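# Slide two clamp bands onto the ends of a hidden mender

## Task

Move each of the two steel clamp bands already fitted on the hose so that one rests squarely just in from each end of the stiff mender concealed inside the hose. Both bands must sit entirely over the mender, each with its outer edge roughly half a band width in from that mender end, and when you finish the hose must be round again (not squeezed out of shape), or the task fails.

## Robot and tools

ROBOT. Two seven-joint Kinova Gen3 arms, left_arm and right_arm, each ending in a two-finger parallel gripper that opens to 50 mm. Root links in the scene frame: left_arm at (+0.005, +0.295, 0) m, right_arm at (-0.052, -0.427, 0) m, both turned only slightly about z. A gripper pose does not fix the elbow, so big wrist turns can swing it. Wrist cameras: cam_left_wrist and cam_right_wrist, each 672x504.

FRAMES. Scene frame: origin at table-top height halfway between the nominal bases, +x out over the table, +y toward left_arm, +z up. Reported end_effector_position (metres) and end_effector_quat_wxyz use this frame; the position is the point between the pads, and fingertips extend 17.5 mm further. In the gripper's own axes, fingers point along +z and open and close along x. Offsets you send are expressed in each arm's current Hand target axes, not the scene axes. Reported positions can be off by up to a few cm, worse at long reach.

execute_actions(actions, cameras). actions is a list of actions; each action is a table of 1 to 15 rows, one row per 1/30 s step; a short table keeps its last row until step 15. Every row has 18 numbers in [-1, 1]: left dx, dy, dz, rx, ry, rz, left gripper position, force_limit, speed, then the same nine for the right arm. The six pose numbers are an offset (not a pose) from that arm's Hand target at the start of the action; every row in the action refers back to that same start, and each new action starts from the updated target, so repeating an offset keeps moving. Scale: 1.0 = 0.6 m for dx/dy/dz and 180 degrees for the rotation vector rx, ry, rz. Six zeros asks nothing new of an arm (though it re-requests its Hand target). Gripper numbers are absolute settings and must always be sent; 0 is a real command. position: +1 fully open, about -0.65 pads meet, -1 closes until an object blocks it. force_limit per pad: -1 about 20 N, 0 about 102 N, +1 about 185 N (actual grip up to ~15 N more). speed of the gap: -1 20 mm/s, 0 85, +1 150. Both start at +1. Images are returned only for an empty actions list or when cameras names them (["all"], a list of names, or []).

move(target, speed, blend, blocking, cameras). target is one 18-number row or a list of up to 15 rows, same layout and scale; every row is an offset from the Hand targets at the move's start, never from the previous row. Each gripper travels a straight line to it. speed: top path speed in m/s, 0.002 to 0.5, default 0.25 (turns up to twice that in rad/s, capped at 0.873 rad/s); one value or one per target. blend: corner rounding in metres for a list, default 0 (stop at each). A move lasts at most 10 s and does not avoid obstacles. blocking=false returns after about 0.5 s while the motion continues. The result adds a move: line with the ending (done = at rest within 3 mm and 2 degrees; off_target; moving; held; fault) and limits (paced = pose clipped, held = steps withheld).

wait(seconds): 0 to 3600, lets the scene run without new commands; returns early if a running move ends. stop(): brakes a running move (fingers continue). zoom_image(camera, region): enlarges [x0, y0, x1, y1] pixels, at most 504 x 504, of the latest image from cam_left_wrist or cam_right_wrist. clear_fault(arm): clears a reported torque fault on left_arm or right_arm. read_manual(section): licence text only. finished_scene(scene): ends the scene, integer 1 or 2; call nothing after it in that reply.

RESULTS. Hand target is the last commanded pose after clipping; the gripper may stop short of it, and a further offset can close the gap. Joint velocities say within noise when an arm is still. Joint torques are per joint, positive toward larger joint angles. Flange force is the estimated outside force along the gripper's x y z (includes held weight and error; "no reading" near singular poses). Tool commands lists current gripper commands. object_status: 0 moving, 1 blocked while opening, 2 blocked while closing (a grip), 3 reached its setting or pads met. Opening in mm is about (250 - position_measured) x 0.202. To grip, send -1, keep it, and look for 2; changes to force_limit or speed only apply after a position change of at least 0.01. Keep the object centered between the pads.

MOTION LIMITS. Per step, commanded orientation is clipped to 32 degrees from the measured one. The arms are stiff: a target just a few mm beyond a firm contact presses very hard; to relieve a push, command back past the gripper. A clearance check blocks commands bringing the arms too close, but not fingers closing onto the other arm. Torque fault: any joint exceeding 104.5 N m (first four) or 51.3 N m (last three), or drifting more than 5 degrees from plan, stops that arm until clear_fault. Motors heat when holding loads, reaching far or pushing; a MOTOR HOT line appears from 60 °C and at 75 °C the arm sags into an over-temperature stop.

AVOID. Dropping things, anything leaving the table, releasing moving parts, hitting or shoving hard, arm-to-arm contact or gripping the other arm's fingers, and faults. Release the bands so the hose is not left squeezed and returns to round.

Each tool is called after ">>>" as a command line: name --argument value for each argument, lists and objects as JSON in quotes; but a table of rows of numbers goes row by row, as --pt "numbers of a row", without its own name.

## Session

>>> execute_actions --actions '[]'

Scene clock: 0.00 s.
left_arm: end_effector_position=(+0.3809, -0.1422, +0.3738) position_measured=2 object_status=3 end_effector_quat_wxyz=(+0.058, +0.918, +0.377, -0.110) | right_arm: end_effector_position=(+0.1845, -0.6668, +0.1910) position_measured=4 object_status=3 end_effector_quat_wxyz=(-0.105, +0.917, -0.311, +0.225)
Joint positions: left_arm=[0.705 0.682 0.07 0.624 0.212 1.829 1.541] | right_arm=[1.059 0.106 0.148 2.25 -0.738 0.789 1.072]
Joint velocities: within noise
Joint torques (N m): no reading
Flange force (N): no reading
Hand target: left_arm +0.3809, -0.1422, +0.3738; +0.058, +0.918, +0.377, -0.110 | right_arm +0.1845, -0.6668, +0.1910; -0.105, +0.917, -0.311, +0.225
Tool commands: left_gripper/position=+1.0 left_gripper/force_limit=+1.0 left_gripper/speed=+1.0 right_gripper/position=+0.992157 right_gripper/force_limit=+1.0 right_gripper/speed=+1.0

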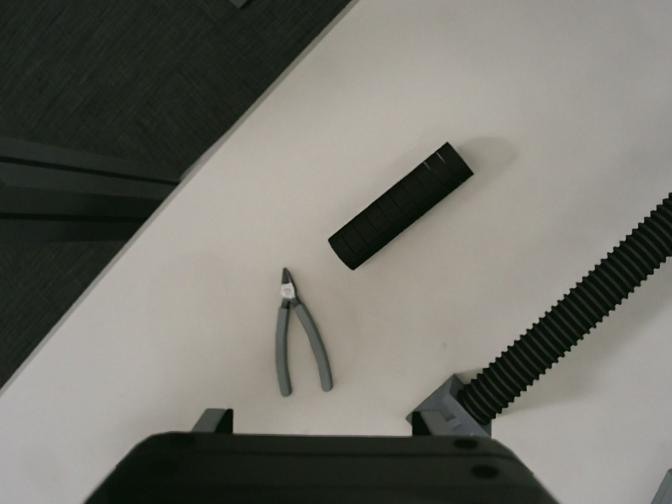

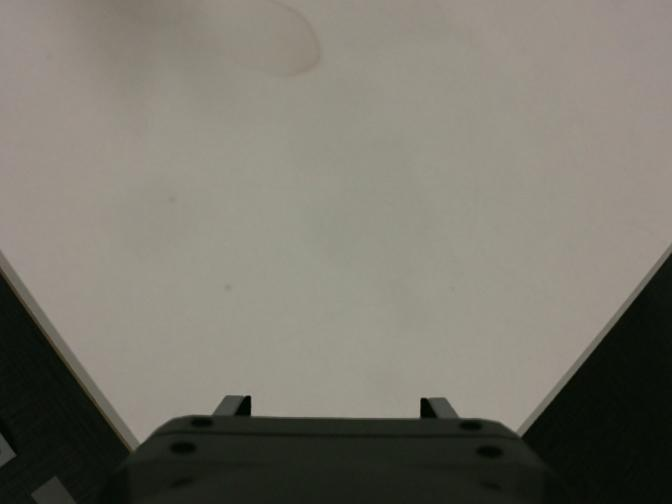

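>>> move --target '[0.208,-0.155,-0.187,0.0379,0.0721,0.247,1,1,1,0,0,0,0,0,0,0.992157,1,1]' --cameras '["cam_left_wrist"]'

Scene clock: 15.87 s.
left_arm: end_effector_position=(+0.4194, +0.0297, +0.4497) position_measured=2 object_status=3 end_effector_quat_wxyz=(+0.000, +1.000, +0.000, +0.000) | right_arm: end_effector_position=(+0.1845, -0.6668, +0.1910) position_measured=4 object_status=3 end_effector_quat_wxyz=(-0.105, +0.917, -0.311, +0.225)
Joint positions: left_arm=[0.528 0.508 0.115 0.648 -0.061 1.989 0.55] | right_arm=[1.059 0.106 0.148 2.25 -0.738 0.789 1.072]
Joint torques (N m): left_arm=[0.73 -19.68 0.25 -9.7 -0.03 -0.3 0.22] | right_arm=[-0.56 -9.24 -0.91 -8.74 -1.07 0.34 0.26]
Flange force (N): left_arm=[-1.3 -3.0 3.2] | right_arm=[-4.5 -0.8 -1.0]
Hand target: left_arm +0.4194, +0.0297, +0.4498; +0.000, +1.000, +0.000, +0.000 | right_arm +0.1845, -0.6668, +0.1910; -0.105, +0.917, -0.311, +0.225
Off the commanded pose: left_arm 0.000 m, 0 deg | right_arm 0.000 m, 0 deg.
move: done
cam_left_wrist: T_world_to_cam=[[0.99964, 0.02034, 0.01754, -0.43303], [0.01996, -0.99957, 0.02154, 0.06863], [0.01797, -0.02118, -0.99961, 0.61184]] pos_world=[0.42051, 0.09037, 0.61772]

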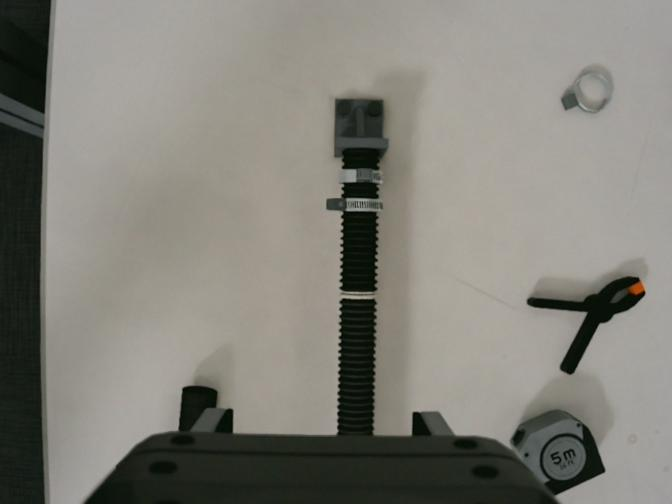

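>>> zoom_image --camera "cam_left_wrist" --region '[290, 80, 440, 230]'

>>> zoom_image --camera "cam_left_wrist" --region '[270, 230, 450, 440]'

Scaled by 3.360.

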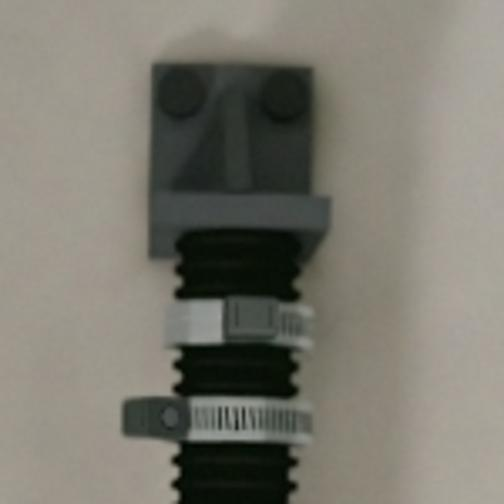

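Scaled by 2.400.

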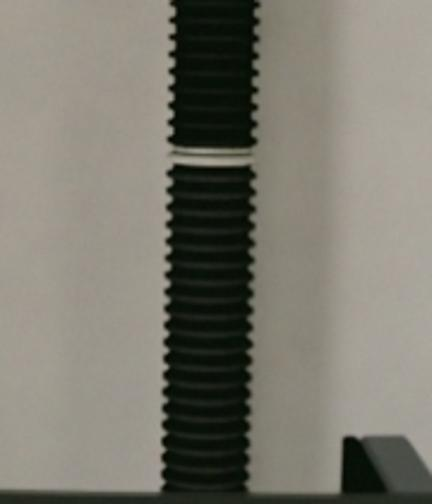

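>>> move --target '[-0.033,0.183,0.1667,0,0,0,1,1,1,0,0,0,0,0,0,0.992157,1,1]' --cameras '["cam_left_wrist"]'

Scene clock: 34.87 s.
left_arm: end_effector_position=(+0.3996, -0.0800, +0.3497) position_measured=2 object_status=3 end_effector_quat_wxyz=(+0.000, +1.000, +0.000, +0.000) | right_arm: end_effector_position=(+0.1845, -0.6668, +0.1910) position_measured=4 object_status=3 end_effector_quat_wxyz=(-0.105, +0.917, -0.311, +0.225)
Joint positions: left_arm=[0.714 0.587 0.125 0.844 -0.07 1.714 0.754] | right_arm=[1.059 0.106 0.148 2.25 -0.738 0.789 1.072]
Joint torques (N m): left_arm=[0.7 -21.97 0.46 -10.43 -0.05 -0.3 0.21] | right_arm=[-0.56 -9.24 -0.89 -8.77 -1.08 0.33 0.22]
Flange force (N): left_arm=[-0.3 -2.5 2.2] | right_arm=[-4.7 -0.7 -1.0]
Hand target: left_arm +0.3996, -0.0800, +0.3497; +0.000, +1.000, +0.000, +0.000 | right_arm +0.1845, -0.6668, +0.1910; -0.105, +0.917, -0.311, +0.225
Off the commanded pose: left_arm 0.000 m, 0 deg | right_arm 0.000 m, 0 deg.
move: done
cam_left_wrist: T_world_to_cam=[[0.99964, 0.02034, 0.01754, -0.40915], [0.01996, -0.99957, 0.02154, -0.03847], [0.01797, -0.02118, -0.99961, 0.50992]] pos_world=[0.40061, -0.01933, 0.51772]

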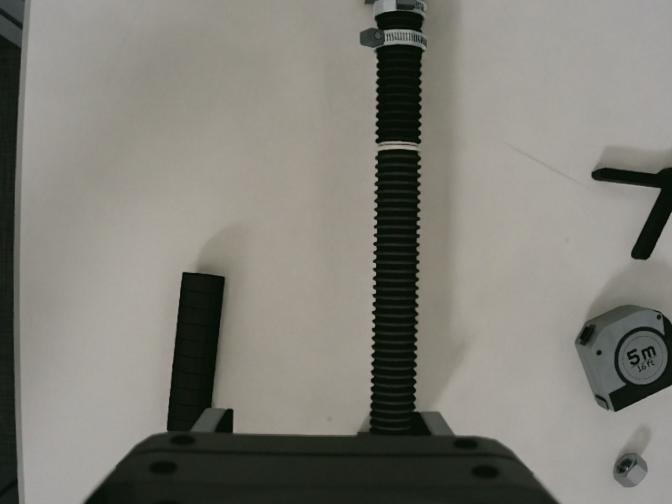

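>>> move --target '[0.0807,-0.1333,0.3828,0,0,0,1,1,1,0,0,0,0,0,0,0.992157,1,1]' --cameras '["cam_left_wrist"]'

Scene clock: 48.43 s.
left_arm: end_effector_position=(+0.4480, +0.0000, +0.1201) position_measured=2 object_status=3 end_effector_quat_wxyz=(+0.000, +1.000, +0.000, +0.000) | right_arm: end_effector_position=(+0.1845, -0.6668, +0.1910) position_measured=4 object_status=3 end_effector_quat_wxyz=(-0.105, +0.917, -0.311, +0.225)
Joint positions: left_arm=[0.546 0.675 0.082 1.443 -0.06 1.026 0.587] | right_arm=[1.059 0.106 0.148 2.25 -0.738 0.789 1.072]
Joint torques (N m): left_arm=[0.72 -22.08 0.41 -9.19 -0.03 -0.29 0.22] | right_arm=[-0.6 -9.28 -0.89 -8.78 -1.08 0.34 0.25]
Flange force (N): left_arm=[-0.7 -2.6 1.2] | right_arm=[-4.6 -0.7 -1.0]
Hand target: left_arm +0.4480, +0.0000, +0.1200; +0.000, +1.000, +0.000, +0.000 | right_arm +0.1845, -0.6668, +0.1910; -0.105, +0.917, -0.311, +0.225
Off the commanded pose: left_arm 0.000 m, 0 deg | right_arm 0.000 m, 0 deg.
move: done
cam_left_wrist: T_world_to_cam=[[0.99964, 0.02034, 0.01764, -0.45526], [0.01996, -0.99957, 0.02154, 0.04547], [0.01807, -0.02118, -0.99961, 0.28118]] pos_world=[0.44911, 0.06067, 0.28813]

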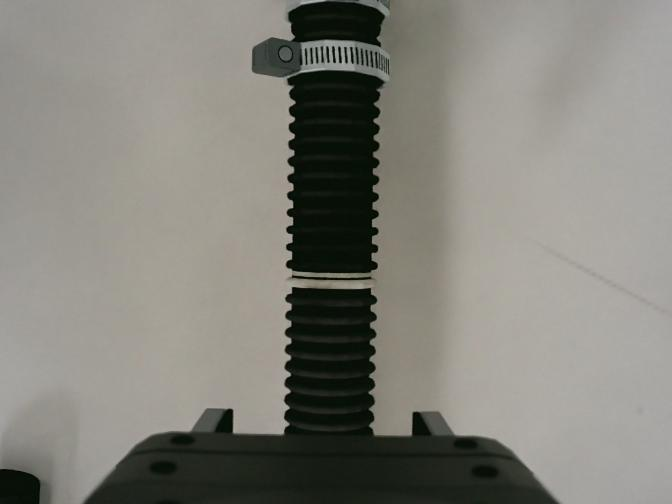

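>>> move --target '[0.0042,0,0.1133,0,0,0,1,1,1,0,0,0,0,0,0,0.992157,1,1]' --cameras '["cam_left_wrist"]' --speed 0.1

Scene clock: 55.17 s.
left_arm: end_effector_position=(+0.4506, +0.0000, +0.0521) position_measured=2 object_status=3 end_effector_quat_wxyz=(+0.000, +1.000, +0.000, +0.000) | right_arm: end_effector_position=(+0.1845, -0.6668, +0.1910) position_measured=4 object_status=3 end_effector_quat_wxyz=(-0.105, +0.917, -0.311, +0.225)
Joint positions: left_arm=[0.549 0.774 0.072 1.502 -0.067 0.868 0.59] | right_arm=[1.059 0.106 0.148 2.25 -0.738 0.789 1.072]
Joint torques (N m): left_arm=[0.81 -22.9 0.49 -8.32 -0.02 -0.37 0.25] | right_arm=[-0.57 -9.26 -0.93 -8.77 -1.08 0.36 0.23]
Flange force (N): left_arm=[-0.3 -2.6 1.0] | right_arm=[-4.6 -0.7 -0.9]
Hand target: left_arm +0.4505, +0.0000, +0.0521; +0.000, +1.000, +0.000, +0.000 | right_arm +0.1845, -0.6668, +0.1910; -0.105, +0.917, -0.311, +0.225
Off the commanded pose: left_arm 0.000 m, 0 deg | right_arm 0.000 m, 0 deg.
move: done
cam_left_wrist: T_world_to_cam=[[0.99964, 0.02034, 0.01764, -0.45656], [0.01996, -0.99957, 0.02154, 0.04689], [0.01807, -0.02118, -0.99961, 0.21316]] pos_world=[0.45161, 0.06067, 0.22012]

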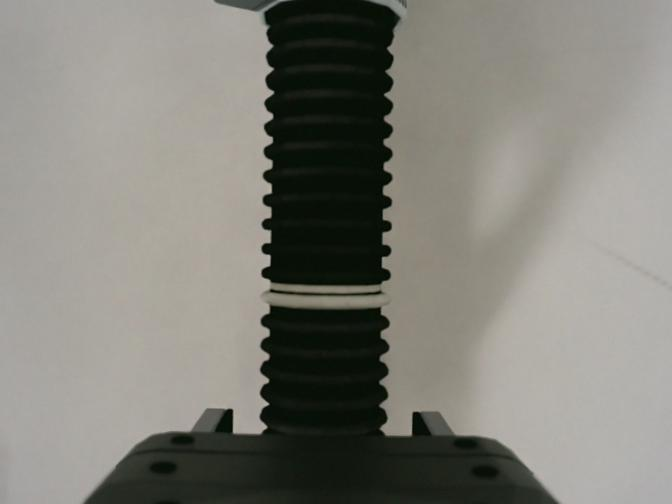

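>>> execute_actions --actions '[[[0,0,0,0,0,0,0.21,-1,-1,0,0,0,0,0,0,0.992157,1,1]],[[0,0,0,0,0,0,0.21,-1,-1,0,0,0,0,0,0,0.992157,1,1]]]'

>>> wait --seconds 1

Scene clock: 60.07 s.
left_arm: end_effector_position=(+0.4506, +0.0000, +0.0521) position_measured=114 object_status=2 end_effector_quat_wxyz=(+0.000, +1.000, +0.000, +0.000) | right_arm: end_effector_position=(+0.1845, -0.6668, +0.1910) position_measured=4 object_status=3 end_effector_quat_wxyz=(-0.105, +0.917, -0.311, +0.225)
Joint positions: left_arm=[0.549 0.774 0.072 1.502 -0.067 0.868 0.59] | right_arm=[1.059 0.106 0.148 2.25 -0.738 0.789 1.072]
Joint torques (N m): left_arm=[1.03 -22.68 0.71 -8.23 0.09 -0.28 0.21] | right_arm=[-0.61 -9.26 -0.92 -8.77 -1.09 0.37 0.26]
Hand target: left_arm +0.4505, +0.0000, +0.0521; +0.000, +1.000, +0.000, +0.000 | right_arm +0.1845, -0.6668, +0.1910; -0.105, +0.917, -0.311, +0.225
Off the commanded pose: left_arm 0.000 m, 0 deg | right_arm 0.000 m, 0 deg.

Scene clock: 61.07 s.
left_arm: end_effector_position=(+0.4506, +0.0000, +0.0521) position_measured=114 object_status=2 end_effector_quat_wxyz=(+0.000, +1.000, +0.000, +0.000) | right_arm: end_effector_position=(+0.1845, -0.6668, +0.1910) position_measured=4 object_status=3 end_effector_quat_wxyz=(-0.105, +0.917, -0.311, +0.225)
Joint positions: left_arm=[0.549 0.774 0.072 1.502 -0.067 0.868 0.59] | right_arm=[1.059 0.106 0.148 2.25 -0.738 0.789 1.072]
Joint torques (N m): left_arm=[1.05 -22.73 0.74 -8.17 0.07 -0.32 0.21] | right_arm=[-0.57 -9.24 -0.91 -8.77 -1.06 0.32 0.26]
Flange force (N): left_arm=[0.1 -2.9 0.7] | right_arm=[-4.6 -0.8 -1.0]
Hand target: left_arm +0.4505, +0.0000, +0.0521; +0.000, +1.000, +0.000, +0.000 | right_arm +0.1845, -0.6668, +0.1910; -0.105, +0.917, -0.311, +0.225
Tool commands: left_gripper/position=+0.21 left_gripper/force_limit=-1.0 left_gripper/speed=-1.0 right_gripper/position=+0.992157 right_gripper/force_limit=+1.0 right_gripper/speed=+1.0
Off the commanded pose: left_arm 0.000 m, 0 deg | right_arm 0.000 m, 0 deg.
wait: 1.00 s; at rest by 0.17 s

>>> move --pt "0 0 0 0 0 0 0.5 -1 0 0 0 0 0 0 0 0.992157 1 1" --pt "0 0.0667 0 0 0 0 0.21 -1 -1 0 0 0 0 0 0 0.992157 1 1"

>>> move --pt "0 0 0 0 0 0 0.5 -1 0 0 0 0 0 0 0 0.992157 1 1" --pt "0 0.0667 0 0 0 0 0.21 -1 -1 0 0 0 0 0 0 0.992157 1 1"

>>> move --pt "0 0 0 0 0 0 0.5 -1 0 0 0 0 0 0 0 0.992157 1 1" --pt "0 0.0667 0 0 0 0 0.21 -1 -1 0 0 0 0 0 0 0.992157 1 1"

Scene clock: 68.27 s.
left_arm: end_effector_position=(+0.4506, -0.0400, +0.0521) position_measured=110 object_status=0 end_effector_quat_wxyz=(+0.000, +1.000, +0.000, +0.000) | right_arm: end_effector_position=(+0.1845, -0.6668, +0.1910) position_measured=4 object_status=3 end_effector_quat_wxyz=(-0.105, +0.917, -0.311, +0.225)
Joint positions: left_arm=[0.613 0.817 0.072 1.406 -0.066 0.92 0.649] | right_arm=[1.059 0.106 0.148 2.25 -0.738 0.789 1.072]
Joint torques (N m): left_arm=[1.73 -23.93 1.46 -7.75 0.4 0.36 0.25] | right_arm=[-0.58 -9.26 -0.91 -8.8 -1.07 0.32 0.26]
Flange force (N): left_arm=[2.4 -2.7 2.1] | right_arm=[-4.7 -0.8 -1.0]
Hand target: left_arm +0.4505, -0.0400, +0.0521; +0.000, +1.000, +0.000, +0.000 | right_arm +0.1845, -0.6668, +0.1910; -0.105, +0.917, -0.311, +0.225
Off the commanded pose: left_arm 0.000 m, 0 deg | right_arm 0.000 m, 0 deg.
move: done

Scene clock: 69.90 s.
left_arm: end_effector_position=(+0.4506, -0.0800, +0.0521) position_measured=107 object_status=0 end_effector_quat_wxyz=(+0.000, +1.000, +0.000, +0.000) | right_arm: end_effector_position=(+0.1845, -0.6668, +0.1910) position_measured=4 object_status=3 end_effector_quat_wxyz=(-0.105, +0.917, -0.311, +0.225)
Joint positions: left_arm=[0.673 0.867 0.072 1.296 -0.066 0.981 0.703] | right_arm=[1.059 0.106 0.148 2.25 -0.738 0.789 1.072]
Joint torques (N m): left_arm=[1.9 -25.09 1.57 -7.57 0.49 0.83 0.28] | right_arm=[-0.6 -9.21 -0.88 -8.76 -1.08 0.34 0.26]
Flange force (N): left_arm=[3.8 -1.8 2.8] | right_arm=[-4.6 -0.8 -1.1]
Hand target: left_arm +0.4505, -0.0800, +0.0520; +0.000, +1.000, +0.000, +0.000 | right_arm +0.1845, -0.6668, +0.1910; -0.105, +0.917, -0.311, +0.225
Off the commanded pose: left_arm 0.000 m, 0 deg | right_arm 0.000 m, 0 deg.
move: done

Scene clock: 71.63 s.
left_arm: end_effector_position=(+0.4506, -0.1200, +0.0520) position_measured=114 object_status=0 end_effector_quat_wxyz=(+0.000, +1.000, +0.000, +0.000) | right_arm: end_effector_position=(+0.1845, -0.6668, +0.1910) position_measured=4 object_status=3 end_effector_quat_wxyz=(-0.105, +0.917, -0.311, +0.225)
Joint positions: left_arm=[0.728 0.924 0.073 1.17 -0.067 1.051 0.752] | right_arm=[1.059 0.106 0.148 2.25 -0.738 0.789 1.072]
Joint torques (N m): left_arm=[1.76 -26.26 1.45 -7.86 0.42 0.99 0.24] | right_arm=[-0.62 -9.25 -0.89 -8.78 -1.07 0.35 0.24]
Flange force (N): left_arm=[3.7 -1.1 3.0] | right_arm=[-4.7 -0.7 -0.9]
Hand target: left_arm +0.4505, -0.1200, +0.0520; +0.000, +1.000, +0.000, +0.000 | right_arm +0.1845, -0.6668, +0.1910; -0.105, +0.917, -0.311, +0.225
Off the commanded pose: left_arm 0.000 m, 0 deg | right_arm 0.000 m, 0 deg.
move: done

>>> wait --seconds 0.5

>>> move --pt "0 0 0 0 0 0 0.5 -1 0 0 0 0 0 0 0 0.992157 1 1" --pt "0 -0.0667 0 0 0 0 0.21 -1 -1 0 0 0 0 0 0 0.992157 1 1"

>>> wait --seconds 0.7

>>> move --pt "0 0 0 0 0 0 0.5 -1 0 0 0 0 0 0 0 0.992157 1 1" --pt "0 -0.0667 0 0 0 0 0.21 -1 -1 0 0 0 0 0 0 0.992157 1 1"

>>> wait --seconds 0.7

>>> move --pt "0 0 0 0 0 0 0.5 -1 0 0 0 0 0 0 0 0.992157 1 1" --pt "0 -0.1333 0 0 0 0 0.21 -1 -1 0 0 0 0 0 0 0.992157 1 1"

>>> wait --seconds 0.7

Scene clock: 76.53 s.
left_arm: end_effector_position=(+0.4505, -0.1200, +0.0520) position_measured=114 object_status=2 end_effector_quat_wxyz=(+0.000, +1.000, +0.000, +0.000) | right_arm: end_effector_position=(+0.1845, -0.6668, +0.1910) position_measured=4 object_status=3 end_effector_quat_wxyz=(-0.105, +0.917, -0.311, +0.225)
Joint positions: left_arm=[0.728 0.924 0.073 1.17 -0.067 1.051 0.752] | right_arm=[1.059 0.106 0.148 2.25 -0.738 0.789 1.072]
Joint torques (N m): left_arm=[1.75 -26.31 1.46 -7.85 0.45 1.02 0.25] | right_arm=[-0.56 -9.22 -0.92 -8.77 -1.07 0.32 0.26]
Flange force (N): left_arm=[3.7 -1.1 3.1] | right_arm=[-4.6 -0.9 -1.1]
Hand target: left_arm +0.4505, -0.1200, +0.0520; +0.000, +1.000, +0.000, +0.000 | right_arm +0.1845, -0.6668, +0.1910; -0.105, +0.917, -0.311, +0.225
Tool commands: left_gripper/position=+0.21 left_gripper/force_limit=-1.0 left_gripper/speed=-1.0 right_gripper/position=+0.992157 right_gripper/force_limit=+1.0 right_gripper/speed=+1.0
Off the commanded pose: left_arm 0.000 m, 0 deg | right_arm 0.000 m, 0 deg.
wait: 0.50 s; at rest from the start

Scene clock: 78.20 s.
left_arm: end_effector_position=(+0.4506, -0.0800, +0.0521) position_measured=107 object_status=0 end_effector_quat_wxyz=(+0.000, +1.000, +0.000, +0.000) | right_arm: end_effector_position=(+0.1845, -0.6668, +0.1910) position_measured=4 object_status=3 end_effector_quat_wxyz=(-0.105, +0.917, -0.311, +0.225)
Joint positions: left_arm=[0.672 0.867 0.072 1.296 -0.066 0.981 0.703] | right_arm=[1.059 0.106 0.148 2.25 -0.738 0.789 1.072]
Joint torques (N m): left_arm=[1.84 -25.1 1.54 -7.46 0.47 0.95 0.29] | right_arm=[-0.55 -9.28 -0.93 -8.8 -1.09 0.35 0.25]
Flange force (N): left_arm=[3.9 -1.6 3.0] | right_arm=[-4.6 -0.8 -0.9]
Hand target: left_arm +0.4505, -0.0800, +0.0520; +0.000, +1.000, +0.000, +0.000 | right_arm +0.1845, -0.6668, +0.1910; -0.105, +0.917, -0.311, +0.225
Off the commanded pose: left_arm 0.000 m, 0 deg | right_arm 0.000 m, 0 deg.
move: done

Scene clock: 78.90 s.
left_arm: end_effector_position=(+0.4505, -0.0800, +0.0521) position_measured=107 object_status=2 end_effector_quat_wxyz=(+0.000, +1.000, +0.000, +0.000) | right_arm: end_effector_position=(+0.1845, -0.6668, +0.1910) position_measured=4 object_status=3 end_effector_quat_wxyz=(-0.105, +0.917, -0.311, +0.225)
Joint positions: left_arm=[0.673 0.867 0.072 1.296 -0.066 0.981 0.703] | right_arm=[1.059 0.106 0.148 2.25 -0.738 0.789 1.072]
Joint torques (N m): left_arm=[1.74 -25.08 1.45 -7.42 0.48 0.95 0.27] | right_arm=[-0.58 -9.27 -0.93 -8.74 -1.07 0.33 0.23]
Flange force (N): left_arm=[3.9 -1.3 2.9] | right_arm=[-4.6 -0.6 -1.0]
Hand target: left_arm +0.4505, -0.0800, +0.0520; +0.000, +1.000, +0.000, +0.000 | right_arm +0.1845, -0.6668, +0.1910; -0.105, +0.917, -0.311, +0.225
Tool commands: left_gripper/position=+0.21 left_gripper/force_limit=-1.0 left_gripper/speed=-1.0 right_gripper/position=+0.992157 right_gripper/force_limit=+1.0 right_gripper/speed=+1.0
Off the commanded pose: left_arm 0.000 m, 0 deg | right_arm 0.000 m, 0 deg.
wait: 0.70 s; at rest by 0.17 s

Scene clock: 80.57 s.
left_arm: end_effector_position=(+0.4506, -0.0400, +0.0521) position_measured=110 object_status=0 end_effector_quat_wxyz=(+0.000, +1.000, +0.000, +0.000) | right_arm: end_effector_position=(+0.1845, -0.6668, +0.1910) position_measured=4 object_status=3 end_effector_quat_wxyz=(-0.105, +0.917, -0.311, +0.225)
Joint positions: left_arm=[0.613 0.817 0.072 1.407 -0.066 0.92 0.649] | right_arm=[1.059 0.106 0.148 2.25 -0.738 0.789 1.072]
Joint torques (N m): left_arm=[1.71 -23.92 1.49 -7.8 0.44 0.31 0.26] | right_arm=[-0.55 -9.26 -0.91 -8.78 -1.09 0.33 0.24]
Flange force (N): left_arm=[2.3 -2.8 2.0] | right_arm=[-4.6 -0.8 -1.0]
Hand target: left_arm +0.4505, -0.0400, +0.0521; +0.000, +1.000, +0.000, +0.000 | right_arm +0.1845, -0.6668, +0.1910; -0.105, +0.917, -0.311, +0.225
Off the commanded pose: left_arm 0.000 m, 0 deg | right_arm 0.000 m, 0 deg.
move: done

Scene clock: 81.27 s.
left_arm: end_effector_position=(+0.4506, -0.0400, +0.0521) position_measured=110 object_status=2 end_effector_quat_wxyz=(+0.000, +1.000, +0.000, +0.000) | right_arm: end_effector_position=(+0.1845, -0.6668, +0.1910) position_measured=4 object_status=3 end_effector_quat_wxyz=(-0.105, +0.917, -0.311, +0.225)
Joint positions: left_arm=[0.613 0.817 0.072 1.407 -0.066 0.92 0.649] | right_arm=[1.059 0.106 0.148 2.25 -0.738 0.789 1.072]
Joint torques (N m): left_arm=[1.66 -23.83 1.41 -7.76 0.35 0.33 0.23] | right_arm=[-0.56 -9.25 -0.91 -8.73 -1.09 0.34 0.27]
Flange force (N): left_arm=[2.1 -2.7 1.9] | right_arm=[-4.4 -0.8 -1.1]
Hand target: left_arm +0.4505, -0.0400, +0.0521; +0.000, +1.000, +0.000, +0.000 | right_arm +0.1845, -0.6668, +0.1910; -0.105, +0.917, -0.311, +0.225
Tool commands: left_gripper/position=+0.21 left_gripper/force_limit=-1.0 left_gripper/speed=-1.0 right_gripper/position=+0.992157 right_gripper/force_limit=+1.0 right_gripper/speed=+1.0
Off the commanded pose: left_arm 0.000 m, 0 deg | right_arm 0.000 m, 0 deg.
wait: 0.70 s; at rest by 0.17 s

Scene clock: 83.03 s.
left_arm: end_effector_position=(+0.4506, +0.0400, +0.0521) position_measured=97 object_status=2 end_effector_quat_wxyz=(+0.000, +1.000, +0.000, +0.000) | right_arm: end_effector_position=(+0.1845, -0.6668, +0.1910) position_measured=4 object_status=3 end_effector_quat_wxyz=(-0.105, +0.917, -0.311, +0.225)
Joint positions: left_arm=[0.48 0.737 0.072 1.586 -0.066 0.822 0.526] | right_arm=[1.059 0.106 0.148 2.25 -0.738 0.789 1.072]
Joint torques (N m): left_arm=[0.86 -21.93 0.53 -7.84 0.01 -0.2 0.24] | right_arm=[-0.56 -9.21 -0.94 -8.77 -1.07 0.32 0.26]
Flange force (N): left_arm=[-0.2 -2.6 1.1] | right_arm=[-4.6 -0.8 -1.2]
Hand target: left_arm +0.4506, +0.0400, +0.0521; +0.000, +1.000, +0.000, +0.000 | right_arm +0.1845, -0.6668, +0.1910; -0.105, +0.917, -0.311, +0.225
Off the commanded pose: left_arm 0.000 m, 0 deg | right_arm 0.000 m, 0 deg.
move: done

Scene clock: 83.73 s.
left_arm: end_effector_position=(+0.4506, +0.0400, +0.0521) position_measured=97 object_status=2 end_effector_quat_wxyz=(+0.000, +1.000, +0.000, +0.000) | right_arm: end_effector_position=(+0.1845, -0.6668, +0.1910) position_measured=4 object_status=3 end_effector_quat_wxyz=(-0.105, +0.917, -0.311, +0.225)
Joint positions: left_arm=[0.48 0.737 0.072 1.586 -0.066 0.822 0.526] | right_arm=[1.059 0.106 0.148 2.25 -0.738 0.789 1.072]
Joint torques (N m): left_arm=[0.86 -21.93 0.54 -7.85 -0.01 -0.18 0.23] | right_arm=[-0.58 -9.22 -0.9 -8.77 -1.08 0.34 0.27]
Flange force (N): left_arm=[-0.2 -2.7 1.2] | right_arm=[-4.6 -0.9 -1.1]
Hand target: left_arm +0.4506, +0.0400, +0.0521; +0.000, +1.000, +0.000, +0.000 | right_arm +0.1845, -0.6668, +0.1910; -0.105, +0.917, -0.311, +0.225
Tool commands: left_gripper/position=+0.21 left_gripper/force_limit=-1.0 left_gripper/speed=-1.0 right_gripper/position=+0.992157 right_gripper/force_limit=+1.0 right_gripper/speed=+1.0
Off the commanded pose: left_arm 0.000 m, 0 deg | right_arm 0.000 m, 0 deg.
wait: 0.70 s; at rest by 0.17 s

>>> move --pt "0 0 0 0 0 0 0.5 -1 0 0 0 0 0 0 0 0.992157 1 1" --pt "0 0.0667 0 0 0 0 0.175 -0.6 -1 0 0 0 0 0 0 0.992157 1 1"

>>> wait --seconds 0.7

>>> move --pt "0 0 0 0 0 0 0.5 -1 0 0 0 0 0 0 0 0.992157 1 1" --pt "0 0.0667 0 0 0 0 0.175 -0.6 -1 0 0 0 0 0 0 0.992157 1 1"

>>> wait --seconds 0.7

>>> move --pt "0 0 0 0 0 0 0.5 -1 0 0 0 0 0 0 0 0.992157 1 1" --pt "0 0.0667 0 0 0 0 0.175 -0.6 -1 0 0 0 0 0 0 0.992157 1 1"

>>> wait --seconds 0.7

>>> move --pt "0 0 0 0 0 0 0.5 -1 0 0 0 0 0 0 0 0.992157 1 1" --pt "0 0.0667 0 0 0 0 0.175 -0.6 -1 0 0 0 0 0 0 0.992157 1 1"

>>> wait --seconds 0.7

Scene clock: 93.00 s.
left_arm: end_effector_position=(+0.4506, +0.0000, +0.0521) position_measured=126 object_status=0 end_effector_quat_wxyz=(+0.000, +1.000, +0.000, +0.000) | right_arm: end_effector_position=(+0.1845, -0.6668, +0.1910) position_measured=4 object_status=3 end_effector_quat_wxyz=(-0.105, +0.917, -0.311, +0.225)
Joint positions: left_arm=[0.549 0.774 0.071 1.502 -0.066 0.868 0.59] | right_arm=[1.059 0.106 0.148 2.25 -0.738 0.789 1.072]
Joint torques (N m): left_arm=[0.84 -22.86 0.51 -8.05 0.01 -0.11 0.23] | right_arm=[-0.6 -9.22 -0.93 -8.78 -1.07 0.35 0.25]
Flange force (N): left_arm=[0.1 -2.4 1.3] | right_arm=[-4.7 -0.8 -1.1]
Hand target: left_arm +0.4505, +0.0000, +0.0521; +0.000, +1.000, +0.000, +0.000 | right_arm +0.1845, -0.6668, +0.1910; -0.105, +0.917, -0.311, +0.225
Off the commanded pose: left_arm 0.000 m, 0 deg | right_arm 0.000 m, 0 deg.
move: done

Scene clock: 93.70 s.
left_arm: end_effector_position=(+0.4506, +0.0000, +0.0521) position_measured=126 object_status=3 end_effector_quat_wxyz=(+0.000, +1.000, +0.000, +0.000) | right_arm: end_effector_position=(+0.1845, -0.6668, +0.1910) position_measured=4 object_status=3 end_effector_quat_wxyz=(-0.105, +0.917, -0.311, +0.225)
Joint positions: left_arm=[0.549 0.774 0.071 1.502 -0.066 0.868 0.59] | right_arm=[1.059 0.106 0.148 2.25 -0.738 0.789 1.072]
Joint torques (N m): left_arm=[0.89 -22.81 0.52 -8.06 -0.03 -0.14 0.26] | right_arm=[-0.55 -9.29 -0.96 -8.79 -1.05 0.34 0.27]
Flange force (N): left_arm=[0.1 -2.6 1.2] | right_arm=[-4.6 -0.7 -0.9]
Hand target: left_arm +0.4505, +0.0000, +0.0521; +0.000, +1.000, +0.000, +0.000 | right_arm +0.1845, -0.6668, +0.1910; -0.105, +0.917, -0.311, +0.225
Tool commands: left_gripper/position=+0.175 left_gripper/force_limit=-0.6 left_gripper/speed=-1.0 right_gripper/position=+0.992157 right_gripper/force_limit=+1.0 right_gripper/speed=+1.0
Off the commanded pose: left_arm 0.000 m, 0 deg | right_arm 0.000 m, 0 deg.
wait: 0.70 s; at rest by 0.17 s

Scene clock: 95.53 s.
left_arm: end_effector_position=(+0.4506, -0.0400, +0.0521) position_measured=126 object_status=0 end_effector_quat_wxyz=(+0.000, +1.000, +0.000, +0.000) | right_arm: end_effector_position=(+0.1845, -0.6668, +0.1910) position_measured=4 object_status=3 end_effector_quat_wxyz=(-0.105, +0.917, -0.311, +0.225)
Joint positions: left_arm=[0.614 0.817 0.071 1.406 -0.065 0.921 0.648] | right_arm=[1.059 0.106 0.148 2.25 -0.738 0.789 1.072]
Joint torques (N m): left_arm=[2.1 -23.85 1.68 -7.71 0.55 0.35 0.26] | right_arm=[-0.57 -9.25 -0.91 -8.77 -1.06 0.33 0.26]
Flange force (N): left_arm=[2.8 -3.3 1.9] | right_arm=[-4.6 -0.8 -1.0]
Hand target: left_arm +0.4505, -0.0401, +0.0521; +0.000, +1.000, +0.000, +0.000 | right_arm +0.1845, -0.6668, +0.1910; -0.105, +0.917, -0.311, +0.225
Off the commanded pose: left_arm 0.000 m, 0 deg | right_arm 0.000 m, 0 deg.
move: done

Scene clock: 96.23 s.
left_arm: end_effector_position=(+0.4506, -0.0400, +0.0521) position_measured=126 object_status=3 end_effector_quat_wxyz=(+0.000, +1.000, +0.000, +0.000) | right_arm: end_effector_position=(+0.1845, -0.6668, +0.1910) position_measured=4 object_status=3 end_effector_quat_wxyz=(-0.105, +0.917, -0.311, +0.225)
Joint positions: left_arm=[0.614 0.817 0.071 1.406 -0.065 0.921 0.648] | right_arm=[1.059 0.106 0.148 2.25 -0.738 0.789 1.072]
Joint torques (N m): left_arm=[2.02 -23.79 1.69 -7.68 0.56 0.36 0.25] | right_arm=[-0.59 -9.27 -0.92 -8.77 -1.09 0.34 0.25]
Flange force (N): left_arm=[2.7 -3.2 1.9] | right_arm=[-4.6 -0.6 -1.0]
Hand target: left_arm +0.4505, -0.0400, +0.0521; +0.000, +1.000, +0.000, +0.000 | right_arm +0.1845, -0.6668, +0.1910; -0.105, +0.917, -0.311, +0.225
Tool commands: left_gripper/position=+0.175 left_gripper/force_limit=-0.6 left_gripper/speed=-1.0 right_gripper/position=+0.992157 right_gripper/force_limit=+1.0 right_gripper/speed=+1.0
Off the commanded pose: left_arm 0.000 m, 0 deg | right_arm 0.000 m, 0 deg.
wait: 0.70 s; at rest by 0.17 s

Scene clock: 98.07 s.
left_arm: end_effector_position=(+0.4506, -0.0800, +0.0521) position_measured=126 object_status=0 end_effector_quat_wxyz=(+0.000, +1.000, +0.000, +0.000) | right_arm: end_effector_position=(+0.1845, -0.6668, +0.1910) position_measured=4 object_status=3 end_effector_quat_wxyz=(-0.105, +0.917, -0.311, +0.225)
Joint positions: left_arm=[0.673 0.867 0.071 1.296 -0.065 0.981 0.702] | right_arm=[1.059 0.106 0.148 2.25 -0.738 0.789 1.072]
Joint torques (N m): left_arm=[1.9 -25.18 1.62 -7.56 0.54 0.9 0.29] | right_arm=[-0.6 -9.22 -0.89 -8.78 -1.09 0.35 0.24]
Flange force (N): left_arm=[3.8 -1.8 3.1] | right_arm=[-4.7 -0.8 -1.0]
Hand target: left_arm +0.4505, -0.0801, +0.0521; +0.000, +1.000, +0.000, +0.000 | right_arm +0.1845, -0.6668, +0.1910; -0.105, +0.917, -0.311, +0.225
Off the commanded pose: left_arm 0.000 m, 0 deg | right_arm 0.000 m, 0 deg.
move: done

Scene clock: 98.77 s.
left_arm: end_effector_position=(+0.4505, -0.0801, +0.0520) position_measured=126 object_status=3 end_effector_quat_wxyz=(+0.000, +1.000, +0.000, +0.000) | right_arm: end_effector_position=(+0.1845, -0.6668, +0.1910) position_measured=4 object_status=3 end_effector_quat_wxyz=(-0.105, +0.917, -0.311, +0.225)
Joint positions: left_arm=[0.673 0.867 0.071 1.296 -0.065 0.981 0.702] | right_arm=[1.059 0.106 0.148 2.25 -0.738 0.789 1.072]
Joint torques (N m): left_arm=[1.96 -25.2 1.62 -7.49 0.53 0.92 0.29] | right_arm=[-0.58 -9.25 -0.92 -8.8 -1.07 0.35 0.26]
Flange force (N): left_arm=[4.1 -1.7 3.1] | right_arm=[-4.7 -0.8 -1.0]
Hand target: left_arm +0.4505, -0.0801, +0.0520; +0.000, +1.000, +0.000, +0.000 | right_arm +0.1845, -0.6668, +0.1910; -0.105, +0.917, -0.311, +0.225
Tool commands: left_gripper/position=+0.175 left_gripper/force_limit=-0.6 left_gripper/speed=-1.0 right_gripper/position=+0.992157 right_gripper/force_limit=+1.0 right_gripper/speed=+1.0
Off the commanded pose: left_arm 0.000 m, 0 deg | right_arm 0.000 m, 0 deg.
wait: 0.70 s; at rest by 0.17 s

Scene clock: 100.63 s.
left_arm: end_effector_position=(+0.4506, -0.1201, +0.0520) position_measured=126 object_status=0 end_effector_quat_wxyz=(+0.000, +1.000, +0.000, +0.000) | right_arm: end_effector_position=(+0.1845, -0.6668, +0.1910) position_measured=4 object_status=3 end_effector_quat_wxyz=(-0.105, +0.917, -0.311, +0.225)
Joint positions: left_arm=[0.728 0.924 0.072 1.169 -0.066 1.051 0.751] | right_arm=[1.059 0.106 0.148 2.25 -0.738 0.789 1.072]
Joint torques (N m): left_arm=[1.68 -26.36 1.34 -7.82 0.38 1.01 0.26] | right_arm=[-0.55 -9.24 -0.92 -8.77 -1.08 0.34 0.26]
Flange force (N): left_arm=[3.9 -0.8 3.1] | right_arm=[-4.6 -0.8 -1.0]
Hand target: left_arm +0.4505, -0.1201, +0.0520; +0.000, +1.000, +0.000, +0.000 | right_arm +0.1845, -0.6668, +0.1910; -0.105, +0.917, -0.311, +0.225
Off the commanded pose: left_arm 0.000 m, 0 deg | right_arm 0.000 m, 0 deg.
move: done

Scene clock: 101.33 s.
left_arm: end_effector_position=(+0.4505, -0.1201, +0.0520) position_measured=126 object_status=3 end_effector_quat_wxyz=(+0.000, +1.000, +0.000, +0.000) | right_arm: end_effector_position=(+0.1845, -0.6668, +0.1910) position_measured=4 object_status=3 end_effector_quat_wxyz=(-0.105, +0.917, -0.311, +0.225)
Joint positions: left_arm=[0.728 0.924 0.072 1.17 -0.066 1.051 0.751] | right_arm=[1.059 0.106 0.148 2.25 -0.738 0.789 1.072]
Joint torques (N m): left_arm=[1.64 -26.33 1.36 -7.83 0.39 1.01 0.26] | right_arm=[-0.58 -9.23 -0.89 -8.77 -1.09 0.34 0.23]
Flange force (N): left_arm=[3.8 -0.8 3.1] | right_arm=[-4.7 -0.7 -1.0]
Hand target: left_arm +0.4505, -0.1201, +0.0520; +0.000, +1.000, +0.000, +0.000 | right_arm +0.1845, -0.6668, +0.1910; -0.105, +0.917, -0.311, +0.225
Tool commands: left_gripper/position=+0.175 left_gripper/force_limit=-0.6 left_gripper/speed=-1.0 right_gripper/position=+0.992157 right_gripper/force_limit=+1.0 right_gripper/speed=+1.0
Off the commanded pose: left_arm 0.000 m, 0 deg | right_arm 0.000 m, 0 deg.
wait: 0.70 s; at rest by 0.17 s

>>> move --target '[0,0,0,0,0,0,-0.02,-0.6,-1,0,0,0,0,0,0,0.992157,1,1]'

>>> wait --seconds 0.7

>>> move --pt "0 0 0 0 0 0 0.5 -1 0 0 0 0 0 0 0 0.992157 1 1" --pt "0 -0.0667 0 0 0 0 -0.02 -0.6 -1 0 0 0 0 0 0 0.992157 1 1"

>>> wait --seconds 0.7

>>> move --pt "0 0 0 0 0 0 0.5 -1 0 0 0 0 0 0 0 0.992157 1 1" --pt "0 -0.0667 0 0 0 0 -0.02 -0.6 -1 0 0 0 0 0 0 0.992157 1 1"

>>> wait --seconds 0.7

>>> move --pt "0 0 0 0 0 0 0.5 -1 0 0 0 0 0 0 0 0.992157 1 1" --pt "0 -0.0667 0 0 0 0 -0.02 -0.6 -1 0 0 0 0 0 0 0.992157 1 1"

>>> wait --seconds 0.7

>>> move --pt "0 0 0 0 0 0 0.5 -1 0 0 0 0 0 0 0 0.992157 1 1" --pt "0 -0.0667 0 0 0 0 -0.02 -0.6 -1 0 0 0 0 0 0 0.992157 1 1"

>>> wait --seconds 0.7

Scene clock: 107.93 s.
left_arm: end_effector_position=(+0.4505, -0.1201, +0.0520) position_measured=150 object_status=2 end_effector_quat_wxyz=(+0.000, +1.000, +0.000, +0.000) | right_arm: end_effector_position=(+0.1845, -0.6668, +0.1910) position_measured=4 object_status=3 end_effector_quat_wxyz=(-0.105, +0.917, -0.311, +0.225)
Joint positions: left_arm=[0.728 0.924 0.072 1.17 -0.066 1.051 0.751] | right_arm=[1.059 0.106 0.148 2.25 -0.738 0.789 1.072]
Joint torques (N m): left_arm=[1.68 -26.35 1.31 -7.96 0.39 0.9 0.25] | right_arm=[-0.56 -9.22 -0.91 -8.74 -1.08 0.33 0.25]
Flange force (N): left_arm=[3.6 -1.1 3.0] | right_arm=[-4.5 -0.8 -1.2]
Hand target: left_arm +0.4505, -0.1201, +0.0520; +0.000, +1.000, +0.000, +0.000 | right_arm +0.1845, -0.6668, +0.1910; -0.105, +0.917, -0.311, +0.225
Off the commanded pose: left_arm 0.000 m, 0 deg | right_arm 0.000 m, 0 deg.
move: done

Scene clock: 108.63 s.
left_arm: end_effector_position=(+0.4505, -0.1201, +0.0520) position_measured=150 object_status=2 end_effector_quat_wxyz=(+0.000, +1.000, +0.000, +0.000) | right_arm: end_effector_position=(+0.1845, -0.6668, +0.1910) position_measured=4 object_status=3 end_effector_quat_wxyz=(-0.105, +0.917, -0.311, +0.225)
Joint positions: left_arm=[0.728 0.924 0.072 1.17 -0.066 1.051 0.751] | right_arm=[1.059 0.106 0.148 2.25 -0.738 0.789 1.072]
Joint torques (N m): left_arm=[1.67 -26.38 1.3 -7.95 0.38 0.9 0.26] | right_arm=[-0.58 -9.29 -0.93 -8.79 -1.07 0.34 0.24]
Flange force (N): left_arm=[3.6 -1.0 3.0] | right_arm=[-4.7 -0.6 -0.9]
Hand target: left_arm +0.4505, -0.1201, +0.0520; +0.000, +1.000, +0.000, +0.000 | right_arm +0.1845, -0.6668, +0.1910; -0.105, +0.917, -0.311, +0.225
Tool commands: left_gripper/position=-0.02 left_gripper/force_limit=-0.6 left_gripper/speed=-1.0 right_gripper/position=+0.992157 right_gripper/force_limit=+1.0 right_gripper/speed=+1.0
Off the commanded pose: left_arm 0.000 m, 0 deg | right_arm 0.000 m, 0 deg.
wait: 0.70 s; at rest by 0.17 s

Scene clock: 110.57 s.
left_arm: end_effector_position=(+0.4505, -0.0800, +0.0521) position_measured=132 object_status=2 end_effector_quat_wxyz=(+0.000, +1.000, +0.000, +0.000) | right_arm: end_effector_position=(+0.1845, -0.6668, +0.1910) position_measured=4 object_status=3 end_effector_quat_wxyz=(-0.105, +0.917, -0.311, +0.225)
Joint positions: left_arm=[0.673 0.867 0.071 1.296 -0.065 0.981 0.702] | right_arm=[1.059 0.106 0.148 2.25 -0.738 0.789 1.072]
Joint torques (N m): left_arm=[1.89 -25.24 1.62 -7.46 0.52 1.03 0.27] | right_arm=[-0.58 -9.24 -0.91 -8.76 -1.09 0.32 0.24]
Flange force (N): left_arm=[4.0 -1.6 3.4] | right_arm=[-4.6 -0.7 -1.1]
Hand target: left_arm +0.4505, -0.0801, +0.0521; +0.000, +1.000, +0.000, +0.000 | right_arm +0.1845, -0.6668, +0.1910; -0.105, +0.917, -0.311, +0.225
Off the commanded pose: left_arm 0.000 m, 0 deg | right_arm 0.000 m, 0 deg.
move: done

Scene clock: 111.27 s.
left_arm: end_effector_position=(+0.4505, -0.0801, +0.0521) position_measured=132 object_status=2 end_effector_quat_wxyz=(+0.000, +1.000, +0.000, +0.000) | right_arm: end_effector_position=(+0.1845, -0.6668, +0.1910) position_measured=4 object_status=3 end_effector_quat_wxyz=(-0.105, +0.917, -0.311, +0.225)
Joint positions: left_arm=[0.673 0.867 0.071 1.296 -0.065 0.981 0.702] | right_arm=[1.059 0.106 0.148 2.25 -0.738 0.789 1.072]
Joint torques (N m): left_arm=[1.89 -25.26 1.59 -7.4 0.51 1.07 0.29] | right_arm=[-0.61 -9.23 -0.88 -8.77 -1.08 0.35 0.25]
Flange force (N): left_arm=[4.2 -1.5 3.4] | right_arm=[-4.7 -0.7 -1.0]
Hand target: left_arm +0.4505, -0.0801, +0.0521; +0.000, +1.000, +0.000, +0.000 | right_arm +0.1845, -0.6668, +0.1910; -0.105, +0.917, -0.311, +0.225
Tool commands: left_gripper/position=-0.02 left_gripper/force_limit=-0.6 left_gripper/speed=-1.0 right_gripper/position=+0.992157 right_gripper/force_limit=+1.0 right_gripper/speed=+1.0
Off the commanded pose: left_arm 0.000 m, 0 deg | right_arm 0.000 m, 0 deg.
wait: 0.70 s; at rest by 0.17 s

Scene clock: 113.23 s.
left_arm: end_effector_position=(+0.4506, -0.0400, +0.0521) position_measured=139 object_status=2 end_effector_quat_wxyz=(+0.000, +1.000, +0.000, +0.000) | right_arm: end_effector_position=(+0.1845, -0.6668, +0.1910) position_measured=4 object_status=3 end_effector_quat_wxyz=(-0.105, +0.917, -0.311, +0.225)
Joint positions: left_arm=[0.614 0.817 0.071 1.406 -0.065 0.921 0.648] | right_arm=[1.059 0.106 0.148 2.25 -0.738 0.789 1.072]
Joint torques (N m): left_arm=[1.97 -23.94 1.7 -8.2 0.55 0.01 0.25] | right_arm=[-0.58 -9.25 -0.92 -8.76 -1.08 0.31 0.24]
Flange force (N): left_arm=[1.8 -3.7 1.7] | right_arm=[-4.6 -0.6 -1.1]
Hand target: left_arm +0.4505, -0.0401, +0.0521; +0.000, +1.000, +0.000, +0.000 | right_arm +0.1845, -0.6668, +0.1910; -0.105, +0.917, -0.311, +0.225
Off the commanded pose: left_arm 0.000 m, 0 deg | right_arm 0.000 m, 0 deg.
move: done

Scene clock: 113.93 s.
left_arm: end_effector_position=(+0.4506, -0.0400, +0.0521) position_measured=139 object_status=2 end_effector_quat_wxyz=(+0.000, +1.000, +0.000, +0.000) | right_arm: end_effector_position=(+0.1845, -0.6668, +0.1910) position_measured=4 object_status=3 end_effector_quat_wxyz=(-0.105, +0.917, -0.311, +0.225)
Joint positions: left_arm=[0.614 0.817 0.071 1.406 -0.065 0.921 0.648] | right_arm=[1.059 0.106 0.148 2.25 -0.738 0.789 1.072]
Joint torques (N m): left_arm=[2.07 -23.9 1.77 -7.97 0.55 0.13 0.27] | right_arm=[-0.58 -9.22 -0.91 -8.75 -1.07 0.36 0.24]
Flange force (N): left_arm=[2.3 -3.5 1.8] | right_arm=[-4.6 -0.8 -1.0]
Hand target: left_arm +0.4505, -0.0401, +0.0521; +0.000, +1.000, +0.000, +0.000 | right_arm +0.1845, -0.6668, +0.1910; -0.105, +0.917, -0.311, +0.225
Tool commands: left_gripper/position=-0.02 left_gripper/force_limit=-0.6 left_gripper/speed=-1.0 right_gripper/position=+0.992157 right_gripper/force_limit=+1.0 right_gripper/speed=+1.0
Off the commanded pose: left_arm 0.000 m, 0 deg | right_arm 0.000 m, 0 deg.
wait: 0.70 s; at rest by 0.17 s

Scene clock: 115.97 s.
left_arm: end_effector_position=(+0.4505, +0.0000, +0.0521) position_measured=150 object_status=0 end_effector_quat_wxyz=(+0.000, +1.000, +0.000, +0.000) | right_arm: end_effector_position=(+0.1845, -0.6668, +0.1910) position_measured=4 object_status=3 end_effector_quat_wxyz=(-0.105, +0.917, -0.311, +0.225)
Joint positions: left_arm=[0.549 0.774 0.071 1.502 -0.066 0.868 0.59] | right_arm=[1.059 0.106 0.148 2.25 -0.738 0.789 1.072]
Joint torques (N m): left_arm=[0.66 -22.65 0.31 -8.5 -0.17 -0.51 0.18] | right_arm=[-0.54 -9.22 -0.9 -8.76 -1.08 0.34 0.25]
Flange force (N): left_arm=[-1.2 -2.8 0.4] | right_arm=[-4.6 -0.9 -1.1]
Hand target: left_arm +0.4505, +0.0000, +0.0521; +0.000, +1.000, +0.000, +0.000 | right_arm +0.1845, -0.6668, +0.1910; -0.105, +0.917, -0.311, +0.225
Off the commanded pose: left_arm 0.000 m, 0 deg | right_arm 0.000 m, 0 deg.
move: done

Scene clock: 116.67 s.
left_arm: end_effector_position=(+0.4505, +0.0000, +0.0521) position_measured=150 object_status=2 end_effector_quat_wxyz=(+0.000, +1.000, +0.000, +0.000) | right_arm: end_effector_position=(+0.1845, -0.6668, +0.1910) position_measured=4 object_status=3 end_effector_quat_wxyz=(-0.105, +0.917, -0.311, +0.225)
Joint positions: left_arm=[0.549 0.774 0.071 1.502 -0.066 0.868 0.59] | right_arm=[1.059 0.106 0.148 2.25 -0.738 0.789 1.072]
Joint torques (N m): left_arm=[0.6 -22.68 0.27 -8.27 -0.18 -0.38 0.15] | right_arm=[-0.55 -9.23 -0.9 -8.74 -1.07 0.34 0.26]
Flange force (N): left_arm=[-0.7 -2.2 0.5] | right_arm=[-4.5 -0.8 -1.0]
Hand target: left_arm +0.4505, +0.0000, +0.0521; +0.000, +1.000, +0.000, +0.000 | right_arm +0.1845, -0.6668, +0.1910; -0.105, +0.917, -0.311, +0.225
Tool commands: left_gripper/position=-0.02 left_gripper/force_limit=-0.6 left_gripper/speed=-1.0 right_gripper/position=+0.992157 right_gripper/force_limit=+1.0 right_gripper/speed=+1.0
Off the commanded pose: left_arm 0.000 m, 0 deg | right_arm 0.000 m, 0 deg.
wait: 0.70 s; at rest by 0.17 s

Scene clock: 118.27 s.
left_arm: end_effector_position=(+0.4506, +0.0400, +0.0521) position_measured=101 object_status=2 end_effector_quat_wxyz=(+0.000, +1.000, +0.000, +0.000) | right_arm: end_effector_position=(+0.1845, -0.6668, +0.1910) position_measured=4 object_status=3 end_effector_quat_wxyz=(-0.105, +0.917, -0.311, +0.225)
Joint positions: left_arm=[0.48 0.737 0.072 1.586 -0.067 0.822 0.526] | right_arm=[1.059 0.106 0.148 2.25 -0.738 0.789 1.072]
Joint torques (N m): left_arm=[0.87 -21.97 0.51 -7.87 0 -0.18 0.21] | right_arm=[-0.58 -9.24 -0.92 -8.78 -1.08 0.35 0.27]
Flange force (N): left_arm=[-0.3 -2.7 1.2] | right_arm=[-4.6 -0.9 -1.0]
Hand target: left_arm +0.4505, +0.0400, +0.0521; +0.000, +1.000, +0.000, +0.000 | right_arm +0.1845, -0.6668, +0.1910; -0.105, +0.917, -0.311, +0.225
Off the commanded pose: left_arm 0.000 m, 0 deg | right_arm 0.000 m, 0 deg.
move: done

Scene clock: 118.97 s.
left_arm: end_effector_position=(+0.4506, +0.0400, +0.0521) position_measured=101 object_status=2 end_effector_quat_wxyz=(+0.000, +1.000, +0.000, +0.000) | right_arm: end_effector_position=(+0.1845, -0.6668, +0.1910) position_measured=4 object_status=3 end_effector_quat_wxyz=(-0.105, +0.917, -0.311, +0.225)
Joint positions: left_arm=[0.48 0.737 0.072 1.586 -0.067 0.822 0.526] | right_arm=[1.059 0.106 0.148 2.25 -0.738 0.789 1.072]
Joint torques (N m): left_arm=[0.86 -21.95 0.55 -7.9 -0.01 -0.22 0.24] | right_arm=[-0.55 -9.24 -0.9 -8.8 -1.08 0.35 0.24]
Flange force (N): left_arm=[-0.3 -2.7 1.1] | right_arm=[-4.7 -0.8 -0.9]
Hand target: left_arm +0.4505, +0.0400, +0.0521; +0.000, +1.000, +0.000, +0.000 | right_arm +0.1845, -0.6668, +0.1910; -0.105, +0.917, -0.311, +0.225
Tool commands: left_gripper/position=-0.02 left_gripper/force_limit=-0.6 left_gripper/speed=-1.0 right_gripper/position=+0.992157 right_gripper/force_limit=+1.0 right_gripper/speed=+1.0
Off the commanded pose: left_arm 0.000 m, 0 deg | right_arm 0.000 m, 0 deg.
wait: 0.70 s; at rest by 0.17 s

>>> move --pt "0 0 0 0 0 0 0.5 -1 0 0 0 0 0 0 0 0.992157 1 1" --pt "0 -0.0667 0 0 0 0 -0.02 -0.6 -1 0 0 0 0 0 0 0.992157 1 1"

>>> wait --seconds 0.7

>>> move --pt "0 0 0 0 0 0 0.5 -1 0 0 0 0 0 0 0 0.992157 1 1" --pt "0 0.0333 0 0 0 0 -0.02 -0.6 -1 0 0 0 0 0 0 0.992157 1 1"

>>> wait --seconds 0.7

>>> move --pt "0 0 0 0 0 0 0.5 -1 0 0 0 0 0 0 0 0.992157 1 1" --pt "0 0.0667 0 0 0 0 -0.02 -0.6 -1 0 0 0 0 0 0 0.992157 1 1"

>>> wait --seconds 0.7

Scene clock: 125.10 s.
left_arm: end_effector_position=(+0.4505, +0.0800, +0.0521) position_measured=103 object_status=2 end_effector_quat_wxyz=(+0.000, +1.000, +0.000, +0.000) | right_arm: end_effector_position=(+0.1845, -0.6668, +0.1910) position_measured=4 object_status=3 end_effector_quat_wxyz=(-0.105, +0.917, -0.311, +0.225)
Joint positions: left_arm=[0.406 0.705 0.074 1.657 -0.068 0.783 0.457] | right_arm=[1.059 0.106 0.148 2.25 -0.738 0.789 1.072]
Joint torques (N m): left_arm=[0.74 -20.96 0.43 -8.56 -0.05 -1 0.24] | right_arm=[-0.56 -9.27 -0.9 -8.76 -1.06 0.32 0.25]
Flange force (N): left_arm=[-2.5 -3.5 -0.4] | right_arm=[-4.5 -0.7 -1.0]
Hand target: left_arm +0.4506, +0.0800, +0.0521; +0.000, +1.000, +0.000, +0.000 | right_arm +0.1845, -0.6668, +0.1910; -0.105, +0.917, -0.311, +0.225
Off the commanded pose: left_arm 0.000 m, 0 deg | right_arm 0.000 m, 0 deg.
move: done

Scene clock: 125.80 s.
left_arm: end_effector_position=(+0.4505, +0.0800, +0.0521) position_measured=103 object_status=2 end_effector_quat_wxyz=(+0.000, +1.000, +0.000, +0.000) | right_arm: end_effector_position=(+0.1845, -0.6668, +0.1910) position_measured=4 object_status=3 end_effector_quat_wxyz=(-0.105, +0.917, -0.311, +0.225)
Joint positions: left_arm=[0.406 0.705 0.074 1.657 -0.068 0.783 0.457] | right_arm=[1.059 0.106 0.148 2.25 -0.738 0.789 1.072]
Joint torques (N m): left_arm=[0.78 -20.98 0.36 -8.57 -0.07 -1.01 0.24] | right_arm=[-0.59 -9.22 -0.89 -8.79 -1.09 0.33 0.27]
Flange force (N): left_arm=[-2.5 -3.6 -0.4] | right_arm=[-4.6 -0.9 -1.1]
Hand target: left_arm +0.4506, +0.0800, +0.0521; +0.000, +1.000, +0.000, +0.000 | right_arm +0.1845, -0.6668, +0.1910; -0.105, +0.917, -0.311, +0.225
Tool commands: left_gripper/position=-0.02 left_gripper/force_limit=-0.6 left_gripper/speed=-1.0 right_gripper/position=+0.992157 right_gripper/force_limit=+1.0 right_gripper/speed=+1.0
Off the commanded pose: left_arm 0.000 m, 0 deg | right_arm 0.000 m, 0 deg.
wait: 0.70 s; at rest by 0.17 s

Scene clock: 127.30 s.
left_arm: end_effector_position=(+0.4506, +0.0600, +0.0521) position_measured=101 object_status=2 end_effector_quat_wxyz=(+0.000, +1.000, +0.000, +0.000) | right_arm: end_effector_position=(+0.1845, -0.6668, +0.1910) position_measured=4 object_status=3 end_effector_quat_wxyz=(-0.105, +0.917, -0.311, +0.225)
Joint positions: left_arm=[0.444 0.72 0.073 1.623 -0.067 0.802 0.492] | right_arm=[1.059 0.106 0.148 2.25 -0.738 0.789 1.072]
Joint torques (N m): left_arm=[0.53 -21.38 0.2 -8.19 -0.17 -0.59 0.22] | right_arm=[-0.57 -9.23 -0.86 -8.81 -1.07 0.35 0.25]
Flange force (N): left_arm=[-1.6 -2.6 0.2] | right_arm=[-4.7 -0.9 -0.9]
Hand target: left_arm +0.4506, +0.0600, +0.0521; +0.000, +1.000, +0.000, +0.000 | right_arm +0.1845, -0.6668, +0.1910; -0.105, +0.917, -0.311, +0.225
Off the commanded pose: left_arm 0.000 m, 0 deg | right_arm 0.000 m, 0 deg.
move: done

Scene clock: 128.00 s.
left_arm: end_effector_position=(+0.4506, +0.0600, +0.0521) position_measured=101 object_status=2 end_effector_quat_wxyz=(+0.000, +1.000, +0.000, +0.000) | right_arm: end_effector_position=(+0.1845, -0.6668, +0.1910) position_measured=4 object_status=3 end_effector_quat_wxyz=(-0.105, +0.917, -0.311, +0.225)
Joint positions: left_arm=[0.444 0.72 0.073 1.623 -0.067 0.802 0.492] | right_arm=[1.059 0.106 0.148 2.25 -0.738 0.789 1.072]
Joint torques (N m): left_arm=[0.59 -21.35 0.17 -8.16 -0.18 -0.59 0.21] | right_arm=[-0.57 -9.27 -0.9 -8.81 -1.07 0.32 0.28]
Flange force (N): left_arm=[-1.5 -2.7 0.2] | right_arm=[-4.6 -0.9 -1.0]
Hand target: left_arm +0.4506, +0.0600, +0.0521; +0.000, +1.000, +0.000, +0.000 | right_arm +0.1845, -0.6668, +0.1910; -0.105, +0.917, -0.311, +0.225
Tool commands: left_gripper/position=-0.02 left_gripper/force_limit=-0.6 left_gripper/speed=-1.0 right_gripper/position=+0.992157 right_gripper/force_limit=+1.0 right_gripper/speed=+1.0
Off the commanded pose: left_arm 0.000 m, 0 deg | right_arm 0.000 m, 0 deg.
wait: 0.70 s; at rest by 0.17 s

Scene clock: 129.60 s.
left_arm: end_effector_position=(+0.4506, +0.0200, +0.0521) position_measured=102 object_status=2 end_effector_quat_wxyz=(+0.000, +1.000, +0.000, +0.000) | right_arm: end_effector_position=(+0.1845, -0.6668, +0.1910) position_measured=4 object_status=3 end_effector_quat_wxyz=(-0.105, +0.917, -0.311, +0.225)
Joint positions: left_arm=[0.516 0.755 0.071 1.545 -0.066 0.844 0.558] | right_arm=[1.059 0.106 0.148 2.25 -0.738 0.789 1.072]
Joint torques (N m): left_arm=[0.85 -22.38 0.5 -7.79 -0.02 0 0.22] | right_arm=[-0.58 -9.27 -0.9 -8.78 -1.06 0.33 0.25]
Flange force (N): left_arm=[0.2 -2.4 1.4] | right_arm=[-4.6 -0.7 -0.9]
Hand target: left_arm +0.4506, +0.0200, +0.0521; +0.000, +1.000, +0.000, +0.000 | right_arm +0.1845, -0.6668, +0.1910; -0.105, +0.917, -0.311, +0.225
Off the commanded pose: left_arm 0.000 m, 0 deg | right_arm 0.000 m, 0 deg.
move: done

Scene clock: 130.30 s.
left_arm: end_effector_position=(+0.4506, +0.0200, +0.0521) position_measured=102 object_status=2 end_effector_quat_wxyz=(+0.000, +1.000, +0.000, +0.000) | right_arm: end_effector_position=(+0.1845, -0.6668, +0.1910) position_measured=4 object_status=3 end_effector_quat_wxyz=(-0.105, +0.917, -0.311, +0.225)
Joint positions: left_arm=[0.516 0.755 0.071 1.545 -0.066 0.844 0.558] | right_arm=[1.059 0.106 0.148 2.25 -0.738 0.789 1.072]
Joint torques (N m): left_arm=[0.86 -22.44 0.55 -7.82 -0.05 -0.01 0.23] | right_arm=[-0.57 -9.23 -0.89 -8.79 -1.08 0.35 0.26]
Flange force (N): left_arm=[0.2 -2.4 1.5] | right_arm=[-4.7 -0.9 -1.0]
Hand target: left_arm +0.4506, +0.0200, +0.0521; +0.000, +1.000, +0.000, +0.000 | right_arm +0.1845, -0.6668, +0.1910; -0.105, +0.917, -0.311, +0.225
Tool commands: left_gripper/position=-0.02 left_gripper/force_limit=-0.6 left_gripper/speed=-1.0 right_gripper/position=+0.992157 right_gripper/force_limit=+1.0 right_gripper/speed=+1.0
Off the commanded pose: left_arm 0.000 m, 0 deg | right_arm 0.000 m, 0 deg.
wait: 0.70 s; at rest by 0.17 s


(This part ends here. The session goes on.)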